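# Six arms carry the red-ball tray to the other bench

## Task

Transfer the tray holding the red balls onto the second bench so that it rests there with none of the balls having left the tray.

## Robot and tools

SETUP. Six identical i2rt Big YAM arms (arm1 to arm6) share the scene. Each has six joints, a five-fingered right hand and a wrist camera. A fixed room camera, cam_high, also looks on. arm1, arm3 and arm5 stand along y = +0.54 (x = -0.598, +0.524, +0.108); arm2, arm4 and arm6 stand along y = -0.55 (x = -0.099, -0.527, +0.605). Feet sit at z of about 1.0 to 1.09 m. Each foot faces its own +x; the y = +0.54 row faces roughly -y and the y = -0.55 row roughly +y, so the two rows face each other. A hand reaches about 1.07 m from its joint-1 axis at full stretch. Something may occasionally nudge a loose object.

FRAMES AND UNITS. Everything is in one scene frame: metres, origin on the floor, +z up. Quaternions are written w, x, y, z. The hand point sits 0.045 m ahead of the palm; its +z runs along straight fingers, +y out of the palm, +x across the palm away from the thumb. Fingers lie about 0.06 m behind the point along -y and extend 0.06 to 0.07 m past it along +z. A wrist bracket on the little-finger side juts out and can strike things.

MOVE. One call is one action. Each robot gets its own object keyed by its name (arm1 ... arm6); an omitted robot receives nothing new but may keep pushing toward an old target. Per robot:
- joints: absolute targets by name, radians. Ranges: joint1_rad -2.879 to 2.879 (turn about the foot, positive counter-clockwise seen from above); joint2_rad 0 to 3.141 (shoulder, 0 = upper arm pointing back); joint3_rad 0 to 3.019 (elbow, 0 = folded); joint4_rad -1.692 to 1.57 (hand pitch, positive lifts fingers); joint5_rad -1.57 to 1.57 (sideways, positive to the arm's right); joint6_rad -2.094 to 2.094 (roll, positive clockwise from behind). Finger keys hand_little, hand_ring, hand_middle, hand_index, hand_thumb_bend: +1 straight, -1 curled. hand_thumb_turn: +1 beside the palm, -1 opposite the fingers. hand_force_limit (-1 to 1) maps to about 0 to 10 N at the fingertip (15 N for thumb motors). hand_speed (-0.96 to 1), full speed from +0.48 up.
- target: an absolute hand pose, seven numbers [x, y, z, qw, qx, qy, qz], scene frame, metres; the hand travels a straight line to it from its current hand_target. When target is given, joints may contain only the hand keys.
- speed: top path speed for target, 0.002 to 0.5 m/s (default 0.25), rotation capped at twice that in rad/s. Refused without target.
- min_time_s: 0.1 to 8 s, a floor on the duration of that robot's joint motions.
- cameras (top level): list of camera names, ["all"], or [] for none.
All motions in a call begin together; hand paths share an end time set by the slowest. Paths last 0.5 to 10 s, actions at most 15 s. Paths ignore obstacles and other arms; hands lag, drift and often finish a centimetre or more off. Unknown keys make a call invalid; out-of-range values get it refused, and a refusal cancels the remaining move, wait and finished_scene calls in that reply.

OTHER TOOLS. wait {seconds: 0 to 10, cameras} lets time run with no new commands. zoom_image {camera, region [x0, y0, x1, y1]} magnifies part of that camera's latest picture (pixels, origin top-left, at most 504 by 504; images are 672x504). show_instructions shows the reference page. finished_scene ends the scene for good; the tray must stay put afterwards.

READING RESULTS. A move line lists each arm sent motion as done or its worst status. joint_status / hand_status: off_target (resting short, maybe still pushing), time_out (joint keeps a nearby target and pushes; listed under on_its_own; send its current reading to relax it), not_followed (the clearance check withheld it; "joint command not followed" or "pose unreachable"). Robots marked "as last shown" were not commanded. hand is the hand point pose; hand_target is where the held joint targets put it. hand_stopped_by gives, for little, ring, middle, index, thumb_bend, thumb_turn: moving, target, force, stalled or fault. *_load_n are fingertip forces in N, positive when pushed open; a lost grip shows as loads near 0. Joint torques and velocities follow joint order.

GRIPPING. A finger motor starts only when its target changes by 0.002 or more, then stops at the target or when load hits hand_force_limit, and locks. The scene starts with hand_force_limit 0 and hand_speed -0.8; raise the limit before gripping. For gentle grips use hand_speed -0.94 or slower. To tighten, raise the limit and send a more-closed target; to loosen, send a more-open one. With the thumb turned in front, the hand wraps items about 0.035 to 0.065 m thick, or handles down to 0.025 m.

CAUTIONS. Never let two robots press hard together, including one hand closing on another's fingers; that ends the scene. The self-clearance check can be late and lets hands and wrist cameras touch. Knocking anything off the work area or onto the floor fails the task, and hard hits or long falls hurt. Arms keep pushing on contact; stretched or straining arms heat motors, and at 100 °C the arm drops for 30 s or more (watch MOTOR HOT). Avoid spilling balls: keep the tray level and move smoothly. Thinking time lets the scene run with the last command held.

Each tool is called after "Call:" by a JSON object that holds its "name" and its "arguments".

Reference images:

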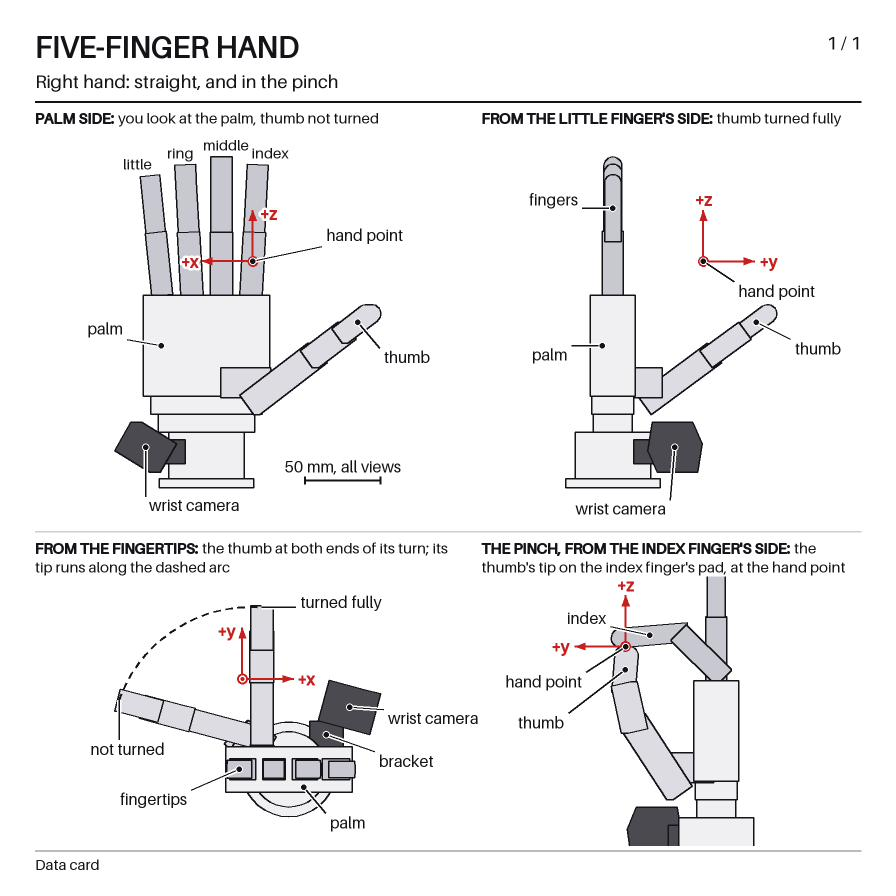

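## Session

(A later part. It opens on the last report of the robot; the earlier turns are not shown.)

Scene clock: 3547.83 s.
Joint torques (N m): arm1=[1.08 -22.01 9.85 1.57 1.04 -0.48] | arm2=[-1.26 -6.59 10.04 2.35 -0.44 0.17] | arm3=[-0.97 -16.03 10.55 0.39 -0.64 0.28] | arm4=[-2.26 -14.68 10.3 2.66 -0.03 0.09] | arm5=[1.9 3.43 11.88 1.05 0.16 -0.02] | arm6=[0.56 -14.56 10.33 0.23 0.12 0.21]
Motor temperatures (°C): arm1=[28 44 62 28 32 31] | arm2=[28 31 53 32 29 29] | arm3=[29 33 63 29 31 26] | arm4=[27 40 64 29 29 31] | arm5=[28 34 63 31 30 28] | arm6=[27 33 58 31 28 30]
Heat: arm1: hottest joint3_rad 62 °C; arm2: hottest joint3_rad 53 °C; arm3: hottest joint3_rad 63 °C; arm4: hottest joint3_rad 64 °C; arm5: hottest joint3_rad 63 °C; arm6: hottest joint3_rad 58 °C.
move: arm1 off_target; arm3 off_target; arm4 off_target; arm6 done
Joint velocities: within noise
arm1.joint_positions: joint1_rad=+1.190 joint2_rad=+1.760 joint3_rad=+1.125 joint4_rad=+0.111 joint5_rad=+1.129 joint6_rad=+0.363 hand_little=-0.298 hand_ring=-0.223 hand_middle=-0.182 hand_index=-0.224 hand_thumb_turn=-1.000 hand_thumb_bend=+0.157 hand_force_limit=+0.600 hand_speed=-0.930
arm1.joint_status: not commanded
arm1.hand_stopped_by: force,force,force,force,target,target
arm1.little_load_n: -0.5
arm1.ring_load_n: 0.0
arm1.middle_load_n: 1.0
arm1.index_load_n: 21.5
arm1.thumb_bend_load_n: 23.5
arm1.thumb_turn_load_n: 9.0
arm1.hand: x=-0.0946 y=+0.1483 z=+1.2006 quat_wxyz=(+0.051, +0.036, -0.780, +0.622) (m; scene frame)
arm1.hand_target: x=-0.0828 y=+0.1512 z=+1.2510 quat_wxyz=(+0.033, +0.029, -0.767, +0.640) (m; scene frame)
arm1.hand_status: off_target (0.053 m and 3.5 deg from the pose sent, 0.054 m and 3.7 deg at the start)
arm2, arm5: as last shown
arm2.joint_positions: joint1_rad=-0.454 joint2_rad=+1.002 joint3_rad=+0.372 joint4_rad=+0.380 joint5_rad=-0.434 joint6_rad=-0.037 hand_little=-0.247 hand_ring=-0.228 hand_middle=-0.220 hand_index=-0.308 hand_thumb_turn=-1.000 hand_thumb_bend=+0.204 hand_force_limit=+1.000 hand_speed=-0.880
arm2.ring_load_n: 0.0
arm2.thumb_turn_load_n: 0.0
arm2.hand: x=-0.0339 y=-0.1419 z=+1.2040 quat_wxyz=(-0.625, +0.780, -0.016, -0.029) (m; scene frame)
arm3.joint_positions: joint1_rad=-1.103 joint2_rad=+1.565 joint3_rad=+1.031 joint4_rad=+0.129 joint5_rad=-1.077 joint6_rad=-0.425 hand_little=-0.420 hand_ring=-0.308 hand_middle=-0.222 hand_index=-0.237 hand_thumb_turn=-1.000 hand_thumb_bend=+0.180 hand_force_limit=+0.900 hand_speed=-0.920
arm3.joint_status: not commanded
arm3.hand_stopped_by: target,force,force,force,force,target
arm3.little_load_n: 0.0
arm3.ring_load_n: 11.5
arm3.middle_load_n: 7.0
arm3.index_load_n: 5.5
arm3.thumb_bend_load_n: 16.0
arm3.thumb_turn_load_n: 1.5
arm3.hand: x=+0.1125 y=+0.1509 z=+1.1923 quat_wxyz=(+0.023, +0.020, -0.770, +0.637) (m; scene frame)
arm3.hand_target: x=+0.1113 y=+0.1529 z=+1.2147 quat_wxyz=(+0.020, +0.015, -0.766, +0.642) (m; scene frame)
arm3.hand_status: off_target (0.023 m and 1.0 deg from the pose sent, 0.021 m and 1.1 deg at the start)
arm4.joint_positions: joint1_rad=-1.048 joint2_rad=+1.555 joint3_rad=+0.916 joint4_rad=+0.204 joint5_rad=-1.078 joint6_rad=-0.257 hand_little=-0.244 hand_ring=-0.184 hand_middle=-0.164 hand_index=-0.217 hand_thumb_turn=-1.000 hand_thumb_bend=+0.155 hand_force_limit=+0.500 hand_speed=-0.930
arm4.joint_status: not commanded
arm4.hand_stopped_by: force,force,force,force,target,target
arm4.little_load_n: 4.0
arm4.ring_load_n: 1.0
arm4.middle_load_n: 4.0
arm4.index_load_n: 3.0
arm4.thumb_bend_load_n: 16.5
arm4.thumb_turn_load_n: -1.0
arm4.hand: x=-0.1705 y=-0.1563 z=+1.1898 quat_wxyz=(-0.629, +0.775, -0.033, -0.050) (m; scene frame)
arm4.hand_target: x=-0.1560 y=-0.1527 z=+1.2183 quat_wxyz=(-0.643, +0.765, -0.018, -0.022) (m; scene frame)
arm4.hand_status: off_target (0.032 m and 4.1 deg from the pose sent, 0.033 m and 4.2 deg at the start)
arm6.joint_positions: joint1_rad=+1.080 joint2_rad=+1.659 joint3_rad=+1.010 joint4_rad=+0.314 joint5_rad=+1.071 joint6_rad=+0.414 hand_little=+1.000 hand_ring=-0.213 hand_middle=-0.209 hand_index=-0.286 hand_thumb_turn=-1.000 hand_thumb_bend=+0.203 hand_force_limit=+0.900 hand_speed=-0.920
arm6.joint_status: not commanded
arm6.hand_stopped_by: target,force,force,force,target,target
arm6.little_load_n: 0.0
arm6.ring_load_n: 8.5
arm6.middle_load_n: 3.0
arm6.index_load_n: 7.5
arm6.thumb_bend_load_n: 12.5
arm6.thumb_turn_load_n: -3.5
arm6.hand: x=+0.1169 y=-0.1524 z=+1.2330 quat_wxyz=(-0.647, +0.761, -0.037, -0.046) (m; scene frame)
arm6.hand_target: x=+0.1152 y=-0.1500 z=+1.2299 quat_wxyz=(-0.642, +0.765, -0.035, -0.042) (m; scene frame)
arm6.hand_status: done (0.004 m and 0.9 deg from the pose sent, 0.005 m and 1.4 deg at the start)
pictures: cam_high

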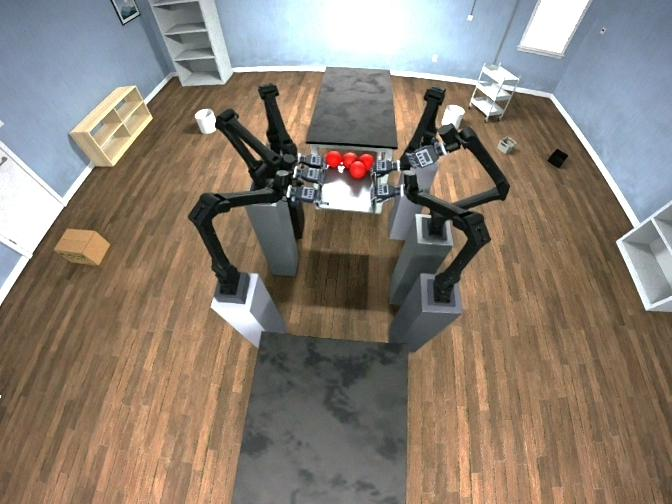

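Call:
{"name": "move", "arguments": {"cameras": ["cam_high"]}}

Call:
{"name": "zoom_image", "arguments": {"camera": "cam_high", "region": [270, 110, 440, 250]}}

Scene clock: 3653.63 s.
Joint torques (N m): arm1=[1.03 -21.95 9.87 1.54 1.04 -0.47] | arm2=[-1.2 -6.59 10.03 2.36 -0.44 0.17] | arm3=[-0.91 -16.03 10.58 0.36 -0.63 0.28] | arm4=[-2.14 -14.33 10.37 2.67 0 0.1] | arm5=[1.9 3.37 11.88 1.05 0.17 -0.02] | arm6=[0.32 -14.74 10.25 0.25 0.14 0.21]
Motor temperatures (°C): arm1=[28 42 58 28 32 30] | arm2=[28 31 54 31 29 29] | arm3=[29 32 59 29 30 26] | arm4=[27 43 65 29 29 31] | arm5=[28 34 64 31 30 28] | arm6=[27 35 62 31 28 30]
Heat: arm1: hottest joint3_rad 58 °C; arm2: hottest joint3_rad 54 °C; arm3: hottest joint3_rad 59 °C; arm4: hottest joint3_rad 65 °C; arm5: hottest joint3_rad 64 °C; arm6: hottest joint3_rad 62 °C.
Joint velocities: within noise
arm1.joint_positions: joint1_rad=+1.190 joint2_rad=+1.760 joint3_rad=+1.125 joint4_rad=+0.111 joint5_rad=+1.129 joint6_rad=+0.363 hand_little=-0.298 hand_ring=-0.223 hand_middle=-0.182 hand_index=-0.224 hand_thumb_turn=-1.000 hand_thumb_bend=+0.157 hand_force_limit=+0.600 hand_speed=-0.930
arm1.joint_status: not commanded
arm1.hand_stopped_by: force,force,force,force,target,target
arm1.little_load_n: -0.5
arm1.ring_load_n: 0.0
arm1.middle_load_n: 1.5
arm1.index_load_n: 21.0
arm1.thumb_bend_load_n: 23.0
arm1.thumb_turn_load_n: 9.0
arm1.hand: x=-0.0946 y=+0.1483 z=+1.2006 quat_wxyz=(+0.051, +0.036, -0.780, +0.622) (m; scene frame)
arm1.hand_target: x=-0.0828 y=+0.1512 z=+1.2510 quat_wxyz=(+0.033, +0.029, -0.767, +0.640) (m; scene frame)
arm1.hand_status: off_target (0.053 m and 3.5 deg from the pose sent, 0.054 m and 3.7 deg at the start)
arm2.joint_positions: joint1_rad=-0.454 joint2_rad=+1.002 joint3_rad=+0.372 joint4_rad=+0.380 joint5_rad=-0.434 joint6_rad=-0.037 hand_little=-0.247 hand_ring=-0.228 hand_middle=-0.220 hand_index=-0.308 hand_thumb_turn=-1.000 hand_thumb_bend=+0.204 hand_force_limit=+1.000 hand_speed=-0.880
arm2.joint_status: not commanded
arm2.hand_stopped_by: force,force,force,force,target,target
arm2.little_load_n: 0.0
arm2.ring_load_n: 0.0
arm2.middle_load_n: 4.0
arm2.index_load_n: 14.0
arm2.thumb_bend_load_n: 20.0
arm2.thumb_turn_load_n: 0.0
arm2.hand: x=-0.0339 y=-0.1419 z=+1.2040 quat_wxyz=(-0.625, +0.780, -0.016, -0.029) (m; scene frame)
arm2.hand_target: x=-0.0263 y=-0.1381 z=+1.2248 quat_wxyz=(-0.643, +0.765, -0.018, -0.022) (m; scene frame)
arm2.hand_status: not commanded
arm3.joint_positions: joint1_rad=-1.103 joint2_rad=+1.565 joint3_rad=+1.031 joint4_rad=+0.129 joint5_rad=-1.077 joint6_rad=-0.426 hand_little=-0.420 hand_ring=-0.308 hand_middle=-0.222 hand_index=-0.237 hand_thumb_turn=-1.000 hand_thumb_bend=+0.180 hand_force_limit=+0.900 hand_speed=-0.920
arm3.joint_status: not commanded
arm3.hand_stopped_by: target,force,force,force,force,target
arm3.little_load_n: 0.0
arm3.ring_load_n: 11.0
arm3.middle_load_n: 7.5
arm3.index_load_n: 6.0
arm3.thumb_bend_load_n: 16.0
arm3.thumb_turn_load_n: 2.0
arm3.hand: x=+0.1125 y=+0.1509 z=+1.1922 quat_wxyz=(+0.023, +0.020, -0.770, +0.637) (m; scene frame)
arm3.hand_target: x=+0.1113 y=+0.1530 z=+1.2146 quat_wxyz=(+0.020, +0.015, -0.766, +0.642) (m; scene frame)
arm3.hand_status: off_target (0.023 m and 1.0 deg from the pose sent, 0.021 m and 1.1 deg at the start)
arm4.joint_positions: joint1_rad=-1.048 joint2_rad=+1.555 joint3_rad=+0.916 joint4_rad=+0.204 joint5_rad=-1.078 joint6_rad=-0.257 hand_little=-0.244 hand_ring=-0.184 hand_middle=-0.164 hand_index=-0.217 hand_thumb_turn=-1.000 hand_thumb_bend=+0.155 hand_force_limit=+0.500 hand_speed=-0.930
arm4.joint_status: not commanded
arm4.hand_stopped_by: force,force,force,force,target,target
arm4.little_load_n: 4.0
arm4.ring_load_n: 1.0
arm4.middle_load_n: 3.5
arm4.index_load_n: 3.0
arm4.thumb_bend_load_n: 16.0
arm4.thumb_turn_load_n: -1.0
arm4.hand: x=-0.1705 y=-0.1563 z=+1.1898 quat_wxyz=(-0.629, +0.775, -0.033, -0.050) (m; scene frame)
arm4.hand_target: x=-0.1560 y=-0.1527 z=+1.2183 quat_wxyz=(-0.643, +0.765, -0.018, -0.022) (m; scene frame)
arm4.hand_status: off_target (0.032 m and 4.1 deg from the pose sent, 0.033 m and 4.2 deg at the start)
arm5.joint_positions: joint1_rad=+0.121 joint2_rad=+0.599 joint3_rad=+1.332 joint4_rad=-1.418 joint5_rad=+0.087 joint6_rad=-1.089 hand_little=+0.150 hand_ring=+0.150 hand_middle=+0.150 hand_index=+0.150 hand_thumb_turn=-1.000 hand_thumb_bend=+0.200 hand_force_limit=+0.000 hand_speed=+0.200
arm5.joint_status: not commanded
arm5.hand_stopped_by: target,target,target,target,target,target
arm5.little_load_n: 0.0
arm5.ring_load_n: 0.0
arm5.middle_load_n: 0.0
arm5.index_load_n: 0.0
arm5.thumb_bend_load_n: 0.0
arm5.thumb_turn_load_n: 0.0
arm5.hand: x=+0.0615 y=+0.3483 z=+1.4571 quat_wxyz=(+0.240, +0.477, -0.766, +0.358) (m; scene frame)
arm5.hand_target: x=+0.0619 y=+0.3494 z=+1.4754 quat_wxyz=(+0.247, +0.481, -0.757, +0.368) (m; scene frame)
arm5.hand_status: not commanded
arm6.joint_positions: joint1_rad=+1.080 joint2_rad=+1.659 joint3_rad=+1.010 joint4_rad=+0.314 joint5_rad=+1.071 joint6_rad=+0.414 hand_little=+1.000 hand_ring=-0.213 hand_middle=-0.209 hand_index=-0.286 hand_thumb_turn=-1.000 hand_thumb_bend=+0.203 hand_force_limit=+0.900 hand_speed=-0.920
arm6.joint_status: not commanded
arm6.hand_stopped_by: target,force,force,force,target,target
arm6.little_load_n: -0.5
arm6.ring_load_n: 9.0
arm6.middle_load_n: 3.0
arm6.index_load_n: 7.0
arm6.thumb_bend_load_n: 13.0
arm6.thumb_turn_load_n: -3.5
arm6.hand: x=+0.1169 y=-0.1524 z=+1.2330 quat_wxyz=(-0.647, +0.761, -0.037, -0.046) (m; scene frame)
arm6.hand_target: x=+0.1152 y=-0.1500 z=+1.2300 quat_wxyz=(-0.642, +0.765, -0.035, -0.042) (m; scene frame)
arm6.hand_status: done (0.004 m and 0.9 deg from the pose sent, 0.005 m and 1.4 deg at the start)
pictures: cam_high

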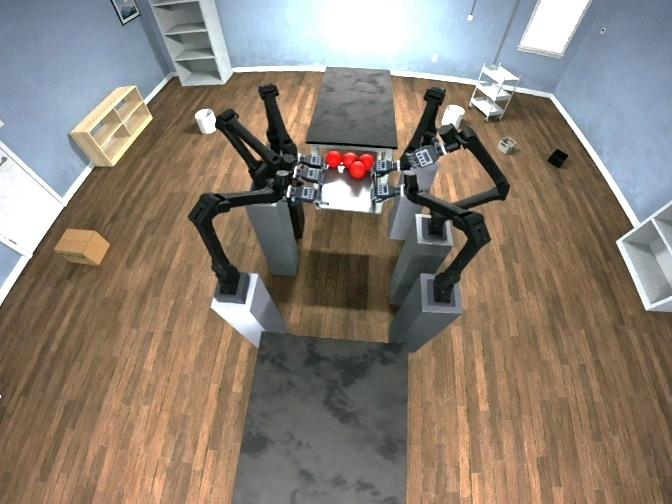

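Scaled by 2.965.

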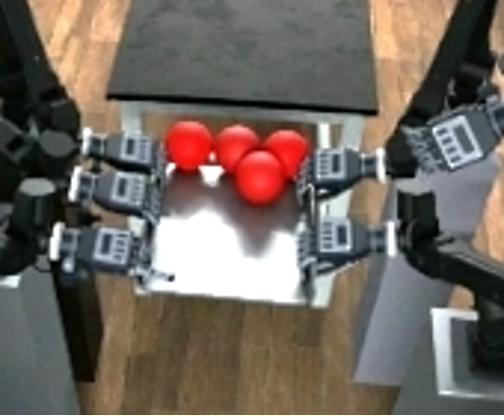

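Call:
{"name": "move", "arguments": {"arm6": {"target": [0.115, -0.150, 1.192, -0.642, 0.765, -0.035, -0.042], "speed": 0.05}, "arm3": {"target": [0.111, 0.153, 1.180, 0.035, 0.028, -0.766, 0.642], "speed": 0.05}, "arm4": {"target": [-0.156, -0.1527, 1.230, -0.643, 0.765, -0.030, -0.036], "speed": 0.05}, "arm1": {"target": [-0.0828, 0.151, 1.262, 0.040, 0.035, -0.767, 0.640], "speed": 0.05}, "arm2": {"target": [-0.0263, -0.138, 1.222, -0.643, 0.765, -0.027, -0.032], "speed": 0.05}}}

Call:
{"name": "wait", "arguments": {"seconds": 0.5, "cameras": ["cam_high"]}}

Call:
{"name": "zoom_image", "arguments": {"camera": "cam_high", "region": [270, 110, 440, 250]}}

Call:
{"name": "move", "arguments": {"arm6": {"target": [0.115, -0.150, 1.225, -0.642, 0.765, -0.035, -0.042], "speed": 0.06}, "arm3": {"target": [0.111, 0.153, 1.212, 0.020, 0.015, -0.766, 0.642], "speed": 0.06}, "arm4": {"target": [-0.156, -0.1527, 1.218, -0.643, 0.765, -0.018, -0.022], "speed": 0.06}, "arm1": {"target": [-0.0828, 0.151, 1.251, 0.033, 0.029, -0.767, 0.640], "speed": 0.06}, "cameras": ["cam_high"]}}

Call:
{"name": "zoom_image", "arguments": {"camera": "cam_high", "region": [270, 110, 440, 250]}}

Scene clock: 3673.83 s.
Joint torques (N m): arm1=[1.03 -23.24 10.76 0.57 0.94 -0.43] | arm2=[-1.67 -6.42 9.69 3.11 -0.53 0.22] | arm3=[-0.73 -13.04 7.72 1.76 -0.54 0.04] | arm4=[-2.78 -15.62 11.59 1.68 -0.23 0.25] | arm5=[2.02 3.43 11.89 1.05 0.16 -0.02] | arm6=[0.21 -11.22 7.73 2.04 0.09 0.25]
Motor temperatures (°C): arm1=[28 42 58 28 32 30] | arm2=[28 31 54 31 29 29] | arm3=[29 32 59 29 30 26] | arm4=[27 43 65 29 29 31] | arm5=[28 34 64 31 30 28] | arm6=[27 35 62 31 28 30]
Heat: arm1: hottest joint3_rad 58 °C; arm2: hottest joint3_rad 54 °C; arm3: hottest joint3_rad 59 °C; arm4: hottest joint3_rad 65 °C; arm5: hottest joint3_rad 64 °C; arm6: hottest joint3_rad 62 °C.
move: arm1 off_target; arm2 off_target; arm3 done; arm4 off_target; arm6 off_target
Joint velocities: within noise
arm1.joint_positions: joint1_rad=+1.189 joint2_rad=+1.760 joint3_rad=+1.125 joint4_rad=+0.104 joint5_rad=+1.134 joint6_rad=+0.346 hand_little=-0.298 hand_ring=-0.223 hand_middle=-0.182 hand_index=-0.224 hand_thumb_turn=-1.000 hand_thumb_bend=+0.157 hand_force_limit=+0.600 hand_speed=-0.930
arm1.joint_status: not commanded
arm1.hand_stopped_by: force,force,force,force,target,target
arm1.little_load_n: -0.5
arm1.ring_load_n: 0.0
arm1.middle_load_n: 1.0
arm1.index_load_n: 21.0
arm1.thumb_bend_load_n: 22.5
arm1.thumb_turn_load_n: 8.5
arm1.hand: x=-0.0976 y=+0.1481 z=+1.1996 quat_wxyz=(+0.060, +0.043, -0.780, +0.621) (m; scene frame)
arm1.hand_target: x=-0.0848 y=+0.1512 z=+1.2606 quat_wxyz=(+0.040, +0.034, -0.767, +0.640) (m; scene frame)
arm1.hand_status: off_target (0.064 m and 3.6 deg from the pose sent, 0.063 m and 2.9 deg at the start)
arm2.joint_positions: joint1_rad=-0.455 joint2_rad=+1.012 joint3_rad=+0.371 joint4_rad=+0.380 joint5_rad=-0.442 joint6_rad=-0.018 hand_little=-0.247 hand_ring=-0.228 hand_middle=-0.220 hand_index=-0.308 hand_thumb_turn=-1.000 hand_thumb_bend=+0.205 hand_force_limit=+1.000 hand_speed=-0.880
arm2.joint_status: not commanded
arm2.hand_stopped_by: force,force,force,force,target,target
arm2.little_load_n: 0.0
arm2.ring_load_n: 0.0
arm2.middle_load_n: 4.5
arm2.index_load_n: 14.5
arm2.thumb_bend_load_n: 20.5
arm2.thumb_turn_load_n: 0.0
arm2.hand: x=-0.0365 y=-0.1426 z=+1.2003 quat_wxyz=(-0.621, +0.783, -0.023, -0.039) (m; scene frame)
arm2.hand_target: x=-0.0266 y=-0.1382 z=+1.2217 quat_wxyz=(-0.643, +0.765, -0.026, -0.032) (m; scene frame)
arm2.hand_status: off_target (0.024 m and 3.4 deg from the pose sent, 0.020 m and 3.0 deg at the start)
arm3.joint_positions: joint1_rad=-1.103 joint2_rad=+1.572 joint3_rad=+1.010 joint4_rad=+0.193 joint5_rad=-1.070 joint6_rad=-0.432 hand_little=-0.420 hand_ring=-0.308 hand_middle=-0.222 hand_index=-0.237 hand_thumb_turn=-1.000 hand_thumb_bend=+0.180 hand_force_limit=+0.900 hand_speed=-0.920
arm3.joint_status: not commanded
arm3.hand_stopped_by: target,force,force,force,force,target
arm3.little_load_n: 0.0
arm3.ring_load_n: 13.0
arm3.middle_load_n: 6.5
arm3.index_load_n: 4.0
arm3.thumb_bend_load_n: 15.5
arm3.thumb_turn_load_n: 1.0
arm3.hand: x=+0.1092 y=+0.1503 z=+1.1867 quat_wxyz=(+0.041, +0.031, -0.765, +0.642) (m; scene frame)
arm3.hand_target: x=+0.1110 y=+0.1531 z=+1.1800 quat_wxyz=(+0.035, +0.028, -0.766, +0.642) (m; scene frame)
arm3.hand_status: done (0.007 m and 0.7 deg from the pose sent, 0.013 m and 1.8 deg at the start)
arm4.joint_positions: joint1_rad=-1.048 joint2_rad=+1.554 joint3_rad=+0.916 joint4_rad=+0.191 joint5_rad=-1.083 joint6_rad=-0.241 hand_little=-0.244 hand_ring=-0.184 hand_middle=-0.164 hand_index=-0.217 hand_thumb_turn=-1.000 hand_thumb_bend=+0.155 hand_force_limit=+0.500 hand_speed=-0.930
arm4.joint_status: not commanded
arm4.hand_stopped_by: force,force,force,force,target,target
arm4.little_load_n: 4.0
arm4.ring_load_n: 1.0
arm4.middle_load_n: 4.5
arm4.index_load_n: 3.5
arm4.thumb_bend_load_n: 17.0
arm4.thumb_turn_load_n: -1.0
arm4.hand: x=-0.1738 y=-0.1571 z=+1.1896 quat_wxyz=(-0.627, +0.776, -0.041, -0.061) (m; scene frame)
arm4.hand_target: x=-0.1578 y=-0.1537 z=+1.2299 quat_wxyz=(-0.643, +0.765, -0.030, -0.036) (m; scene frame)
arm4.hand_status: off_target (0.044 m and 3.9 deg from the pose sent, 0.043 m and 2.6 deg at the start)
arm5: as last shown
arm6.joint_positions: joint1_rad=+1.080 joint2_rad=+1.679 joint3_rad=+0.999 joint4_rad=+0.370 joint5_rad=+1.072 joint6_rad=+0.413 hand_little=+1.000 hand_ring=-0.213 hand_middle=-0.209 hand_index=-0.286 hand_thumb_turn=-1.000 hand_thumb_bend=+0.203 hand_force_limit=+0.900 hand_speed=-0.920
arm6.joint_status: not commanded
arm6.hand_stopped_by: target,force,force,force,target,target
arm6.little_load_n: 0.0
arm6.ring_load_n: 8.0
arm6.middle_load_n: 1.5
arm6.index_load_n: 6.0
arm6.thumb_bend_load_n: 13.0
arm6.thumb_turn_load_n: -4.0
arm6.hand: x=+0.1145 y=-0.1511 z=+1.2265 quat_wxyz=(-0.650, +0.756, -0.044, -0.054) (m; scene frame)
arm6.hand_target: x=+0.1165 y=-0.1509 z=+1.1929 quat_wxyz=(-0.642, +0.765, -0.035, -0.042) (m; scene frame)
arm6.hand_status: off_target (0.034 m and 2.2 deg from the pose sent, 0.041 m and 0.9 deg at the start)
pictures: none

Scene clock: 3674.33 s.
Joint torques (N m): arm1=[1.08 -23.3 10.77 0.57 0.94 -0.43] | arm2=[-1.67 -6.42 9.69 3.1 -0.53 0.22] | arm3=[-0.67 -13.04 7.75 1.74 -0.54 0.04] | arm4=[-2.43 -15.5 11.64 1.8 -0.24 0.28] | arm5=[2.08 3.43 11.86 1.05 0.17 -0.02] | arm6=[0.5 -11.46 7.6 2.11 0.08 0.24]
Motor temperatures (°C): arm1=[28 42 58 28 32 30] | arm2=[28 31 54 31 29 29] | arm3=[29 32 59 29 30 26] | arm4=[27 43 65 29 29 31] | arm5=[28 34 64 31 30 28] | arm6=[27 35 62 31 28 30]
Heat: arm1: hottest joint3_rad 58 °C; arm2: hottest joint3_rad 54 °C; arm3: hottest joint3_rad 59 °C; arm4: hottest joint3_rad 65 °C; arm5: hottest joint3_rad 64 °C; arm6: hottest joint3_rad 62 °C.
Joint velocities: within noise
arm1.joint_positions: joint1_rad=+1.189 joint2_rad=+1.760 joint3_rad=+1.125 joint4_rad=+0.104 joint5_rad=+1.134 joint6_rad=+0.346 hand_little=-0.298 hand_ring=-0.223 hand_middle=-0.182 hand_index=-0.224 hand_thumb_turn=-1.000 hand_thumb_bend=+0.157 hand_force_limit=+0.600 hand_speed=-0.930
arm1.joint_status: not commanded
arm1.hand_stopped_by: force,force,force,force,target,target
arm1.little_load_n: -0.5
arm1.ring_load_n: 0.0
arm1.middle_load_n: 1.0
arm1.index_load_n: 20.5
arm1.thumb_bend_load_n: 22.5
arm1.thumb_turn_load_n: 8.5
arm1.hand: x=-0.0976 y=+0.1481 z=+1.1996 quat_wxyz=(+0.060, +0.043, -0.780, +0.621) (m; scene frame)
arm1.hand_target: x=-0.0848 y=+0.1512 z=+1.2606 quat_wxyz=(+0.040, +0.034, -0.767, +0.640) (m; scene frame)
arm1.hand_status: off_target (0.064 m and 3.6 deg from the pose sent, 0.063 m and 2.9 deg at the start)
arm2.joint_positions: joint1_rad=-0.455 joint2_rad=+1.012 joint3_rad=+0.371 joint4_rad=+0.380 joint5_rad=-0.442 joint6_rad=-0.018 hand_little=-0.247 hand_ring=-0.228 hand_middle=-0.220 hand_index=-0.308 hand_thumb_turn=-1.000 hand_thumb_bend=+0.205 hand_force_limit=+1.000 hand_speed=-0.880
arm2.joint_status: not commanded
arm2.hand_stopped_by: force,force,force,force,target,target
arm2.little_load_n: 0.0
arm2.ring_load_n: 0.0
arm2.middle_load_n: 4.0
arm2.index_load_n: 14.5
arm2.thumb_bend_load_n: 20.5
arm2.thumb_turn_load_n: 0.0
arm2.hand: x=-0.0365 y=-0.1426 z=+1.2003 quat_wxyz=(-0.621, +0.783, -0.023, -0.039) (m; scene frame)
arm2.hand_target: x=-0.0266 y=-0.1382 z=+1.2217 quat_wxyz=(-0.643, +0.765, -0.026, -0.032) (m; scene frame)
arm2.hand_status: off_target (0.024 m and 3.4 deg from the pose sent, 0.020 m and 3.0 deg at the start)
arm3.joint_positions: joint1_rad=-1.103 joint2_rad=+1.572 joint3_rad=+1.010 joint4_rad=+0.194 joint5_rad=-1.070 joint6_rad=-0.432 hand_little=-0.420 hand_ring=-0.308 hand_middle=-0.222 hand_index=-0.237 hand_thumb_turn=-1.000 hand_thumb_bend=+0.180 hand_force_limit=+0.900 hand_speed=-0.920
arm3.joint_status: not commanded
arm3.hand_stopped_by: target,force,force,force,force,target
arm3.little_load_n: 0.0
arm3.ring_load_n: 13.0
arm3.middle_load_n: 6.0
arm3.index_load_n: 4.0
arm3.thumb_bend_load_n: 15.5
arm3.thumb_turn_load_n: 1.0
arm3.hand: x=+0.1092 y=+0.1503 z=+1.1867 quat_wxyz=(+0.041, +0.031, -0.765, +0.642) (m; scene frame)
arm3.hand_target: x=+0.1110 y=+0.1531 z=+1.1800 quat_wxyz=(+0.035, +0.028, -0.766, +0.642) (m; scene frame)
arm3.hand_status: done (0.007 m and 0.8 deg from the pose sent, 0.013 m and 1.8 deg at the start)
arm4.joint_positions: joint1_rad=-1.048 joint2_rad=+1.554 joint3_rad=+0.916 joint4_rad=+0.191 joint5_rad=-1.083 joint6_rad=-0.241 hand_little=-0.244 hand_ring=-0.184 hand_middle=-0.164 hand_index=-0.217 hand_thumb_turn=-1.000 hand_thumb_bend=+0.155 hand_force_limit=+0.500 hand_speed=-0.930
arm4.joint_status: not commanded
arm4.hand_stopped_by: force,force,force,force,target,target
arm4.little_load_n: 3.5
arm4.ring_load_n: 1.5
arm4.middle_load_n: 4.5
arm4.index_load_n: 3.5
arm4.thumb_bend_load_n: 17.0
arm4.thumb_turn_load_n: -1.0
arm4.hand: x=-0.1738 y=-0.1571 z=+1.1896 quat_wxyz=(-0.627, +0.776, -0.041, -0.061) (m; scene frame)
arm4.hand_target: x=-0.1578 y=-0.1537 z=+1.2299 quat_wxyz=(-0.643, +0.765, -0.030, -0.036) (m; scene frame)
arm4.hand_status: off_target (0.044 m and 3.9 deg from the pose sent, 0.043 m and 2.6 deg at the start)
arm5.joint_positions: joint1_rad=+0.121 joint2_rad=+0.599 joint3_rad=+1.332 joint4_rad=-1.418 joint5_rad=+0.087 joint6_rad=-1.089 hand_little=+0.150 hand_ring=+0.150 hand_middle=+0.150 hand_index=+0.150 hand_thumb_turn=-1.000 hand_thumb_bend=+0.200 hand_force_limit=+0.000 hand_speed=+0.200
arm5.joint_status: not commanded
arm5.hand_stopped_by: target,target,target,target,target,target
arm5.little_load_n: 0.0
arm5.ring_load_n: 0.0
arm5.middle_load_n: 0.0
arm5.index_load_n: 0.0
arm5.thumb_bend_load_n: 0.0
arm5.thumb_turn_load_n: 0.5
arm5.hand: x=+0.0615 y=+0.3483 z=+1.4571 quat_wxyz=(+0.240, +0.477, -0.766, +0.358) (m; scene frame)
arm5.hand_target: x=+0.0619 y=+0.3494 z=+1.4754 quat_wxyz=(+0.247, +0.481, -0.757, +0.368) (m; scene frame)
arm5.hand_status: not commanded
arm6.joint_positions: joint1_rad=+1.080 joint2_rad=+1.679 joint3_rad=+0.999 joint4_rad=+0.370 joint5_rad=+1.072 joint6_rad=+0.413 hand_little=+1.000 hand_ring=-0.213 hand_middle=-0.209 hand_index=-0.286 hand_thumb_turn=-1.000 hand_thumb_bend=+0.203 hand_force_limit=+0.900 hand_speed=-0.920
arm6.joint_status: not commanded
arm6.hand_stopped_by: target,force,force,force,target,target
arm6.little_load_n: 0.0
arm6.ring_load_n: 8.0
arm6.middle_load_n: 1.5
arm6.index_load_n: 6.0
arm6.thumb_bend_load_n: 12.5
arm6.thumb_turn_load_n: -4.0
arm6.hand: x=+0.1145 y=-0.1511 z=+1.2265 quat_wxyz=(-0.650, +0.756, -0.044, -0.054) (m; scene frame)
arm6.hand_target: x=+0.1165 y=-0.1509 z=+1.1929 quat_wxyz=(-0.642, +0.765, -0.035, -0.042) (m; scene frame)
arm6.hand_status: off_target (0.034 m and 2.2 deg from the pose sent, 0.041 m and 0.9 deg at the start)
wait: 0.50 s; at rest by 0.27 s
pictures: cam_high

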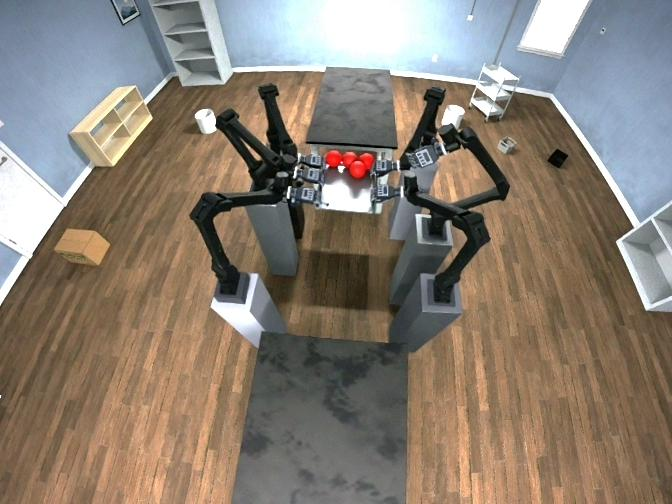

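Scaled by 2.965.

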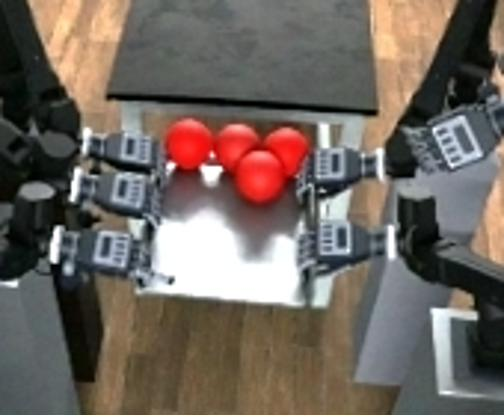

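Scene clock: 3675.53 s.
Joint torques (N m): arm1=[1.03 -22.12 9.61 1.55 0.91 -0.29] | arm2=[-1.44 -6.48 9.69 3.08 -0.53 0.22] | arm3=[-1.03 -16.21 10.48 0.34 -0.81 0.34] | arm4=[-2.14 -14.68 10.13 3.15 -0.16 0.02] | arm5=[1.9 3.43 11.85 1.07 0.17 -0.02] | arm6=[0.26 -14.97 10.25 0.16 0.28 0.1]
Motor temperatures (°C): arm1=[28 42 58 28 32 30] | arm2=[28 31 54 31 29 29] | arm3=[29 32 59 29 30 26] | arm4=[27 43 65 29 29 31] | arm5=[28 34 64 31 30 28] | arm6=[27 35 62 31 28 30]
Heat: arm1: hottest joint3_rad 58 °C; arm2: hottest joint3_rad 54 °C; arm3: hottest joint3_rad 59 °C; arm4: hottest joint3_rad 65 °C; arm5: hottest joint3_rad 64 °C; arm6: hottest joint3_rad 62 °C.
move: arm1 off_target; arm3 off_target; arm4 off_target; arm6 done
Joint velocities: within noise
arm1.joint_positions: joint1_rad=+1.189 joint2_rad=+1.760 joint3_rad=+1.125 joint4_rad=+0.109 joint5_rad=+1.131 joint6_rad=+0.350 hand_little=-0.298 hand_ring=-0.223 hand_middle=-0.182 hand_index=-0.224 hand_thumb_turn=-1.000 hand_thumb_bend=+0.157 hand_force_limit=+0.600 hand_speed=-0.930
arm1.joint_status: not commanded
arm1.hand_stopped_by: force,force,force,force,target,target
arm1.little_load_n: -1.0
arm1.ring_load_n: 0.0
arm1.middle_load_n: 1.0
arm1.index_load_n: 21.0
arm1.thumb_bend_load_n: 22.5
arm1.thumb_turn_load_n: 9.0
arm1.hand: x=-0.0963 y=+0.1480 z=+1.2002 quat_wxyz=(+0.057, +0.041, -0.780, +0.622) (m; scene frame)
arm1.hand_target: x=-0.0841 y=+0.1512 z=+1.2500 quat_wxyz=(+0.033, +0.028, -0.768, +0.639) (m; scene frame)
arm1.hand_status: off_target (0.053 m and 4.0 deg from the pose sent, 0.054 m and 4.4 deg at the start)
arm2, arm5: as last shown
arm2.joint_positions: joint1_rad=-0.458 joint2_rad=+1.014 joint3_rad=+0.371 joint4_rad=+0.380 joint5_rad=-0.442 joint6_rad=-0.018 hand_little=-0.247 hand_ring=-0.228 hand_middle=-0.220 hand_index=-0.308 hand_thumb_turn=-1.000 hand_thumb_bend=+0.205 hand_force_limit=+1.000 hand_speed=-0.880
arm2.middle_load_n: 4.5
arm2.index_load_n: 14.0
arm2.hand: x=-0.0352 y=-0.1427 z=+1.1997 quat_wxyz=(-0.620, +0.783, -0.024, -0.039) (m; scene frame)
arm2.hand_target: x=-0.0267 y=-0.1382 z=+1.2217 quat_wxyz=(-0.643, +0.765, -0.026, -0.032) (m; scene frame)
arm3.joint_positions: joint1_rad=-1.102 joint2_rad=+1.570 joint3_rad=+1.027 joint4_rad=+0.138 joint5_rad=-1.072 joint6_rad=-0.435 hand_little=-0.420 hand_ring=-0.308 hand_middle=-0.222 hand_index=-0.237 hand_thumb_turn=-1.000 hand_thumb_bend=+0.180 hand_force_limit=+0.900 hand_speed=-0.920
arm3.joint_status: not commanded
arm3.hand_stopped_by: target,force,force,force,force,target
arm3.little_load_n: 0.0
arm3.ring_load_n: 12.0
arm3.middle_load_n: 6.5
arm3.index_load_n: 4.5
arm3.thumb_bend_load_n: 17.0
arm3.thumb_turn_load_n: 1.5
arm3.hand: x=+0.1110 y=+0.1506 z=+1.1885 quat_wxyz=(+0.028, +0.023, -0.770, +0.636) (m; scene frame)
arm3.hand_target: x=+0.1111 y=+0.1529 z=+1.2117 quat_wxyz=(+0.021, +0.015, -0.766, +0.642) (m; scene frame)
arm3.hand_status: off_target (0.024 m and 1.5 deg from the pose sent, 0.025 m and 3.0 deg at the start)
arm4.joint_positions: joint1_rad=-1.047 joint2_rad=+1.554 joint3_rad=+0.916 joint4_rad=+0.191 joint5_rad=-1.075 joint6_rad=-0.249 hand_little=-0.244 hand_ring=-0.184 hand_middle=-0.164 hand_index=-0.217 hand_thumb_turn=-1.000 hand_thumb_bend=+0.155 hand_force_limit=+0.500 hand_speed=-0.930
arm4.joint_status: not commanded
arm4.hand_stopped_by: force,force,force,force,target,target
arm4.little_load_n: 5.5
arm4.ring_load_n: 2.0
arm4.middle_load_n: 5.0
arm4.index_load_n: 2.5
arm4.thumb_bend_load_n: 17.5
arm4.thumb_turn_load_n: -1.5
arm4.hand: x=-0.1722 y=-0.1568 z=+1.1888 quat_wxyz=(-0.626, +0.777, -0.040, -0.056) (m; scene frame)
arm4.hand_target: x=-0.1571 y=-0.1534 z=+1.2183 quat_wxyz=(-0.643, +0.765, -0.018, -0.022) (m; scene frame)
arm4.hand_status: off_target (0.034 m and 5.2 deg from the pose sent, 0.034 m and 5.7 deg at the start)
arm6.joint_positions: joint1_rad=+1.080 joint2_rad=+1.670 joint3_rad=+1.005 joint4_rad=+0.328 joint5_rad=+1.068 joint6_rad=+0.424 hand_little=+1.000 hand_ring=-0.213 hand_middle=-0.209 hand_index=-0.286 hand_thumb_turn=-1.000 hand_thumb_bend=+0.203 hand_force_limit=+0.900 hand_speed=-0.920
arm6.joint_status: not commanded
arm6.hand_stopped_by: target,force,force,force,target,target
arm6.little_load_n: 0.0
arm6.ring_load_n: 8.5
arm6.middle_load_n: 3.5
arm6.index_load_n: 7.0
arm6.thumb_bend_load_n: 13.0
arm6.thumb_turn_load_n: -3.5
arm6.hand: x=+0.1158 y=-0.1526 z=+1.2271 quat_wxyz=(-0.646, +0.761, -0.039, -0.050) (m; scene frame)
arm6.hand_target: x=+0.1151 y=-0.1499 z=+1.2252 quat_wxyz=(-0.642, +0.764, -0.035, -0.042) (m; scene frame)
arm6.hand_status: done (0.003 m and 1.2 deg from the pose sent, 0.002 m and 2.2 deg at the start)
pictures: cam_high

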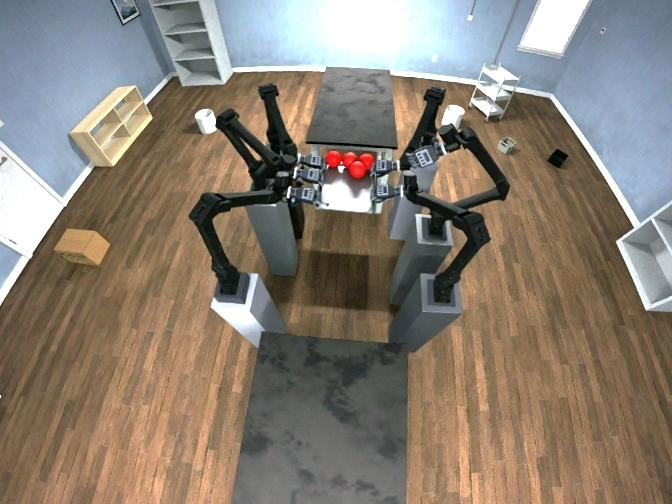

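Scaled by 2.965.

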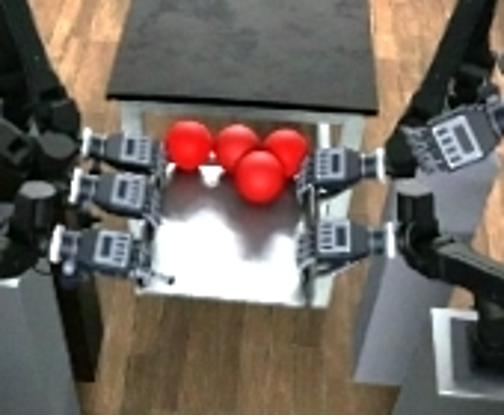

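Call:
{"name": "move", "arguments": {"arm6": {"target": [0.115, -0.150, 1.165, -0.642, 0.765, -0.040, -0.048], "speed": 0.08}, "arm3": {"target": [0.111, 0.153, 1.150, 0.040, 0.032, -0.766, 0.642], "speed": 0.08}, "arm4": {"target": [-0.156, -0.1527, 1.246, -0.643, 0.765, -0.030, -0.036], "speed": 0.08}, "arm1": {"target": [-0.0828, 0.151, 1.280, 0.040, 0.035, -0.767, 0.640], "speed": 0.08}, "arm2": {"target": [-0.0263, -0.138, 1.222, -0.643, 0.765, -0.027, -0.032], "speed": 0.08}}}

Call:
{"name": "move", "arguments": {"arm6": {"target": [0.115, -0.150, 1.205, -0.642, 0.765, -0.040, -0.048], "speed": 0.08}, "arm3": {"target": [0.111, 0.153, 1.190, 0.040, 0.032, -0.766, 0.642], "speed": 0.08}, "arm4": {"target": [-0.156, -0.1527, 1.225, -0.643, 0.765, -0.030, -0.036], "speed": 0.08}, "arm1": {"target": [-0.0828, 0.151, 1.260, 0.040, 0.035, -0.767, 0.640], "speed": 0.08}, "cameras": ["cam_high"]}}

Call:
{"name": "zoom_image", "arguments": {"camera": "cam_high", "region": [270, 110, 440, 250]}}

Scene clock: 3704.93 s.
Joint torques (N m): arm1=[1.67 -25.35 11.47 0.36 0.94 -0.12] | arm2=[-1.38 -7.06 10 3.07 -0.05 0.04] | arm3=[-0.56 -11.75 6.54 1.42 -0.5 0.15] | arm4=[-2.78 -15.85 13.05 1.77 -0.48 0.27] | arm5=[1.9 3.37 11.85 1.05 0.17 -0.02] | arm6=[0.15 -10.29 6.94 1.68 -0.04 0.15]
Motor temperatures (°C): arm1=[28 42 58 28 31 30] | arm2=[28 31 52 32 29 29] | arm3=[29 31 61 29 30 27] | arm4=[27 43 65 29 29 31] | arm5=[28 34 64 31 30 28] | arm6=[27 35 62 31 28 30]
Heat: arm1: hottest joint3_rad 58 °C; arm2: hottest joint3_rad 52 °C; arm3: hottest joint3_rad 61 °C; arm4: hottest joint3_rad 65 °C; arm5: hottest joint3_rad 64 °C; arm6: hottest joint3_rad 62 °C.
move: arm1 off_target; arm2 off_target; arm3 off_target; arm4 off_target; arm6 off_target
Joint velocities: within noise
arm1.joint_positions: joint1_rad=+1.181 joint2_rad=+1.756 joint3_rad=+1.132 joint4_rad=+0.067 joint5_rad=+1.133 joint6_rad=+0.315 hand_little=-0.298 hand_ring=-0.223 hand_middle=-0.182 hand_index=-0.223 hand_thumb_turn=-1.000 hand_thumb_bend=+0.157 hand_force_limit=+0.600 hand_speed=-0.930
arm1.joint_status: not commanded
arm1.hand_stopped_by: force,force,force,force,target,target
arm1.little_load_n: -1.0
arm1.ring_load_n: 0.0
arm1.middle_load_n: 4.0
arm1.index_load_n: 23.5
arm1.thumb_bend_load_n: 24.5
arm1.thumb_turn_load_n: 8.5
arm1.hand: x=-0.1053 y=+0.1457 z=+1.1984 quat_wxyz=(+0.082, +0.061, -0.782, +0.614) (m; scene frame)
arm1.hand_target: x=-0.0865 y=+0.1513 z=+1.2777 quat_wxyz=(+0.040, +0.034, -0.767, +0.639) (m; scene frame)
arm1.hand_status: off_target (0.085 m and 6.6 deg from the pose sent, 0.081 m and 3.3 deg at the start)
arm2.joint_positions: joint1_rad=-0.458 joint2_rad=+1.020 joint3_rad=+0.366 joint4_rad=+0.380 joint5_rad=-0.454 joint6_rad=+0.003 hand_little=-0.247 hand_ring=-0.228 hand_middle=-0.220 hand_index=-0.308 hand_thumb_turn=-1.000 hand_thumb_bend=+0.205 hand_force_limit=+1.000 hand_speed=-0.880
arm2.joint_status: not commanded
arm2.hand_stopped_by: force,force,force,force,target,target
arm2.little_load_n: 0.0
arm2.ring_load_n: 0.0
arm2.middle_load_n: 4.5
arm2.index_load_n: 15.0
arm2.thumb_bend_load_n: 21.0
arm2.thumb_turn_load_n: 0.5
arm2.hand: x=-0.0394 y=-0.1445 z=+1.1957 quat_wxyz=(-0.616, +0.785, -0.031, -0.051) (m; scene frame)
arm2.hand_target: x=-0.0269 y=-0.1383 z=+1.2217 quat_wxyz=(-0.643, +0.765, -0.027, -0.032) (m; scene frame)
arm2.hand_status: off_target (0.030 m and 4.5 deg from the pose sent, 0.024 m and 3.4 deg at the start)
arm3.joint_positions: joint1_rad=-1.103 joint2_rad=+1.602 joint3_rad=+0.984 joint4_rad=+0.289 joint5_rad=-1.066 joint6_rad=-0.455 hand_little=-0.420 hand_ring=-0.308 hand_middle=-0.222 hand_index=-0.237 hand_thumb_turn=-1.000 hand_thumb_bend=+0.180 hand_force_limit=+0.900 hand_speed=-0.920
arm3.joint_status: not commanded
arm3.hand_stopped_by: target,force,force,force,force,target
arm3.little_load_n: 1.5
arm3.ring_load_n: 14.5
arm3.middle_load_n: 4.5
arm3.index_load_n: 2.0
arm3.thumb_bend_load_n: 15.5
arm3.thumb_turn_load_n: 1.0
arm3.hand: x=+0.1035 y=+0.1486 z=+1.1715 quat_wxyz=(+0.063, +0.050, -0.759, +0.647) (m; scene frame)
arm3.hand_target: x=+0.1113 y=+0.1531 z=+1.1506 quat_wxyz=(+0.040, +0.032, -0.766, +0.641) (m; scene frame)
arm3.hand_status: off_target (0.023 m and 3.5 deg from the pose sent, 0.039 m and 1.9 deg at the start)
arm4.joint_positions: joint1_rad=-1.047 joint2_rad=+1.535 joint3_rad=+0.916 joint4_rad=+0.146 joint5_rad=-1.078 joint6_rad=-0.242 hand_little=-0.244 hand_ring=-0.184 hand_middle=-0.164 hand_index=-0.217 hand_thumb_turn=-1.000 hand_thumb_bend=+0.155 hand_force_limit=+0.500 hand_speed=-0.930
arm4.joint_status: not commanded
arm4.hand_stopped_by: force,force,force,force,target,target
arm4.little_load_n: 3.5
arm4.ring_load_n: 1.5
arm4.middle_load_n: 5.0
arm4.index_load_n: 3.5
arm4.thumb_bend_load_n: 17.5
arm4.thumb_turn_load_n: -2.5
arm4.hand: x=-0.1787 y=-0.1597 z=+1.1933 quat_wxyz=(-0.621, +0.779, -0.049, -0.068) (m; scene frame)
arm4.hand_target: x=-0.1591 y=-0.1545 z=+1.2458 quat_wxyz=(-0.643, +0.765, -0.030, -0.036) (m; scene frame)
arm4.hand_status: off_target (0.058 m and 5.2 deg from the pose sent, 0.060 m and 3.4 deg at the start)
arm5: as last shown
arm5.thumb_turn_load_n: 0.0
arm6.joint_positions: joint1_rad=+1.080 joint2_rad=+1.714 joint3_rad=+0.977 joint4_rad=+0.456 joint5_rad=+1.070 joint6_rad=+0.435 hand_little=+1.000 hand_ring=-0.213 hand_middle=-0.209 hand_index=-0.286 hand_thumb_turn=-1.000 hand_thumb_bend=+0.203 hand_force_limit=+0.900 hand_speed=-0.920
arm6.joint_status: not commanded
arm6.hand_stopped_by: target,force,force,force,target,target
arm6.little_load_n: 0.0
arm6.ring_load_n: 9.5
arm6.middle_load_n: 1.0
arm6.index_load_n: 6.5
arm6.thumb_bend_load_n: 10.5
arm6.thumb_turn_load_n: -5.5
arm6.hand: x=+0.1117 y=-0.1506 z=+1.2119 quat_wxyz=(-0.654, +0.751, -0.060, -0.072) (m; scene frame)
arm6.hand_target: x=+0.1176 y=-0.1517 z=+1.1666 quat_wxyz=(-0.641, +0.765, -0.040, -0.048) (m; scene frame)
arm6.hand_status: off_target (0.047 m and 4.1 deg from the pose sent, 0.062 m and 0.6 deg at the start)
pictures: none

Scene clock: 3706.17 s.
Joint torques (N m): arm1=[1.44 -22.77 10.15 1.5 1 -0.1] | arm2=[-1.44 -7.12 10.02 2.96 -0.32 0.04] | arm3=[-0.67 -15.79 9.26 0.21 -0.7 0.33] | arm4=[-2.49 -13.63 11.36 3.14 -0.58 0.26] | arm5=[2.08 3.37 11.89 1.07 0.16 -0.02] | arm6=[0.21 -14.39 9.5 0.09 0.24 0]
Motor temperatures (°C): arm1=[28 42 58 28 31 30] | arm2=[28 31 52 32 29 29] | arm3=[29 31 61 29 30 27] | arm4=[27 43 65 29 30 31] | arm5=[28 34 64 31 30 28] | arm6=[27 35 62 31 28 30]
Heat: arm1: hottest joint3_rad 58 °C; arm2: hottest joint3_rad 52 °C; arm3: hottest joint3_rad 61 °C; arm4: hottest joint3_rad 65 °C; arm5: hottest joint3_rad 64 °C; arm6: hottest joint3_rad 62 °C.
move: arm1 off_target; arm3 off_target; arm4 off_target; arm6 off_target
Joint velocities: within noise
arm1.joint_positions: joint1_rad=+1.183 joint2_rad=+1.756 joint3_rad=+1.132 joint4_rad=+0.082 joint5_rad=+1.132 joint6_rad=+0.315 hand_little=-0.298 hand_ring=-0.223 hand_middle=-0.182 hand_index=-0.223 hand_thumb_turn=-1.000 hand_thumb_bend=+0.157 hand_force_limit=+0.600 hand_speed=-0.930
arm1.joint_status: not commanded
arm1.hand_stopped_by: force,force,force,force,target,target
arm1.little_load_n: -1.0
arm1.ring_load_n: 0.0
arm1.middle_load_n: 1.5
arm1.index_load_n: 22.5
arm1.thumb_bend_load_n: 23.0
arm1.thumb_turn_load_n: 9.0
arm1.hand: x=-0.1021 y=+0.1461 z=+1.2008 quat_wxyz=(+0.075, +0.057, -0.781, +0.617) (m; scene frame)
arm1.hand_target: x=-0.0850 y=+0.1513 z=+1.2590 quat_wxyz=(+0.040, +0.034, -0.767, +0.639) (m; scene frame)
arm1.hand_status: off_target (0.062 m and 5.7 deg from the pose sent, 0.066 m and 6.6 deg at the start)
arm2, arm5: as last shown
arm2.joint_positions: joint1_rad=-0.458 joint2_rad=+1.020 joint3_rad=+0.366 joint4_rad=+0.383 joint5_rad=-0.447 joint6_rad=+0.003 hand_little=-0.247 hand_ring=-0.228 hand_middle=-0.220 hand_index=-0.308 hand_thumb_turn=-1.000 hand_thumb_bend=+0.205 hand_force_limit=+1.000 hand_speed=-0.880
arm2.middle_load_n: 5.0
arm2.index_load_n: 14.0
arm2.thumb_turn_load_n: 0.0
arm2.hand: x=-0.0378 y=-0.1439 z=+1.1959 quat_wxyz=(-0.617, +0.785, -0.032, -0.048) (m; scene frame)
arm2.hand_target: x=-0.0269 y=-0.1383 z=+1.2218 quat_wxyz=(-0.643, +0.765, -0.027, -0.032) (m; scene frame)
arm3.joint_positions: joint1_rad=-1.101 joint2_rad=+1.585 joint3_rad=+0.998 joint4_rad=+0.214 joint5_rad=-1.062 joint6_rad=-0.472 hand_little=-0.420 hand_ring=-0.308 hand_middle=-0.222 hand_index=-0.237 hand_thumb_turn=-1.000 hand_thumb_bend=+0.180 hand_force_limit=+0.900 hand_speed=-0.920
arm3.joint_status: not commanded
arm3.hand_stopped_by: target,force,force,force,force,target
arm3.little_load_n: 0.0
arm3.ring_load_n: 14.5
arm3.middle_load_n: 6.0
arm3.index_load_n: 4.5
arm3.thumb_bend_load_n: 16.0
arm3.thumb_turn_load_n: 1.0
arm3.hand: x=+0.1067 y=+0.1504 z=+1.1762 quat_wxyz=(+0.054, +0.044, -0.766, +0.639) (m; scene frame)
arm3.hand_target: x=+0.1110 y=+0.1529 z=+1.1898 quat_wxyz=(+0.040, +0.032, -0.765, +0.642) (m; scene frame)
arm3.hand_status: off_target (0.015 m and 2.1 deg from the pose sent, 0.020 m and 3.5 deg at the start)
arm4.joint_positions: joint1_rad=-1.047 joint2_rad=+1.540 joint3_rad=+0.916 joint4_rad=+0.166 joint5_rad=-1.076 joint6_rad=-0.242 hand_little=-0.244 hand_ring=-0.184 hand_middle=-0.164 hand_index=-0.217 hand_thumb_turn=-1.000 hand_thumb_bend=+0.155 hand_force_limit=+0.500 hand_speed=-0.930
arm4.joint_status: not commanded
arm4.hand_stopped_by: force,force,force,force,target,target
arm4.little_load_n: 3.0
arm4.ring_load_n: 1.5
arm4.middle_load_n: 5.0
arm4.index_load_n: 4.0
arm4.thumb_bend_load_n: 18.5
arm4.thumb_turn_load_n: -3.0
arm4.hand: x=-0.1757 y=-0.1584 z=+1.1927 quat_wxyz=(-0.624, +0.778, -0.045, -0.062) (m; scene frame)
arm4.hand_target: x=-0.1575 y=-0.1538 z=+1.2253 quat_wxyz=(-0.642, +0.765, -0.029, -0.036) (m; scene frame)
arm4.hand_status: off_target (0.038 m and 4.3 deg from the pose sent, 0.040 m and 5.2 deg at the start)
arm6.joint_positions: joint1_rad=+1.080 joint2_rad=+1.696 joint3_rad=+0.985 joint4_rad=+0.392 joint5_rad=+1.064 joint6_rad=+0.446 hand_little=+1.000 hand_ring=-0.213 hand_middle=-0.209 hand_index=-0.286 hand_thumb_turn=-1.000 hand_thumb_bend=+0.203 hand_force_limit=+0.900 hand_speed=-0.920
arm6.joint_status: not commanded
arm6.hand_stopped_by: target,force,force,force,target,target
arm6.little_load_n: 0.0
arm6.ring_load_n: 9.0
arm6.middle_load_n: 3.0
arm6.index_load_n: 7.5
arm6.thumb_bend_load_n: 11.0
arm6.thumb_turn_load_n: -4.5
arm6.hand: x=+0.1135 y=-0.1526 z=+1.2144 quat_wxyz=(-0.647, +0.758, -0.052, -0.064) (m; scene frame)
arm6.hand_target: x=+0.1153 y=-0.1501 z=+1.2051 quat_wxyz=(-0.642, +0.764, -0.040, -0.048) (m; scene frame)
arm6.hand_status: off_target (0.010 m and 2.5 deg from the pose sent, 0.008 m and 4.1 deg at the start)
pictures: cam_high

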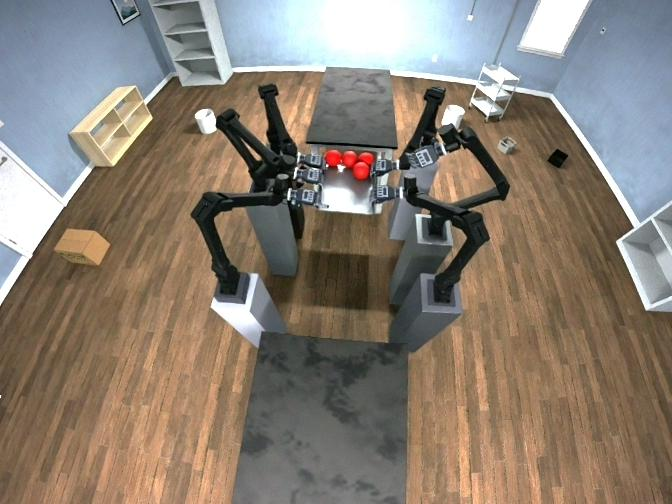

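Scaled by 2.965.

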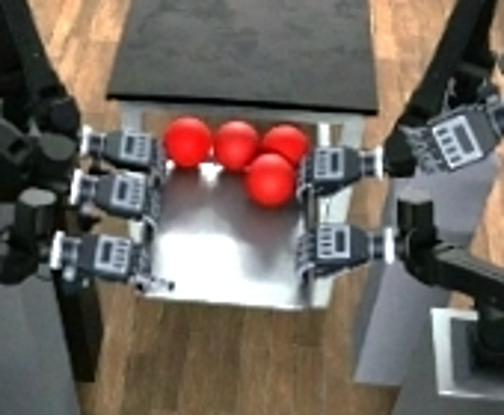

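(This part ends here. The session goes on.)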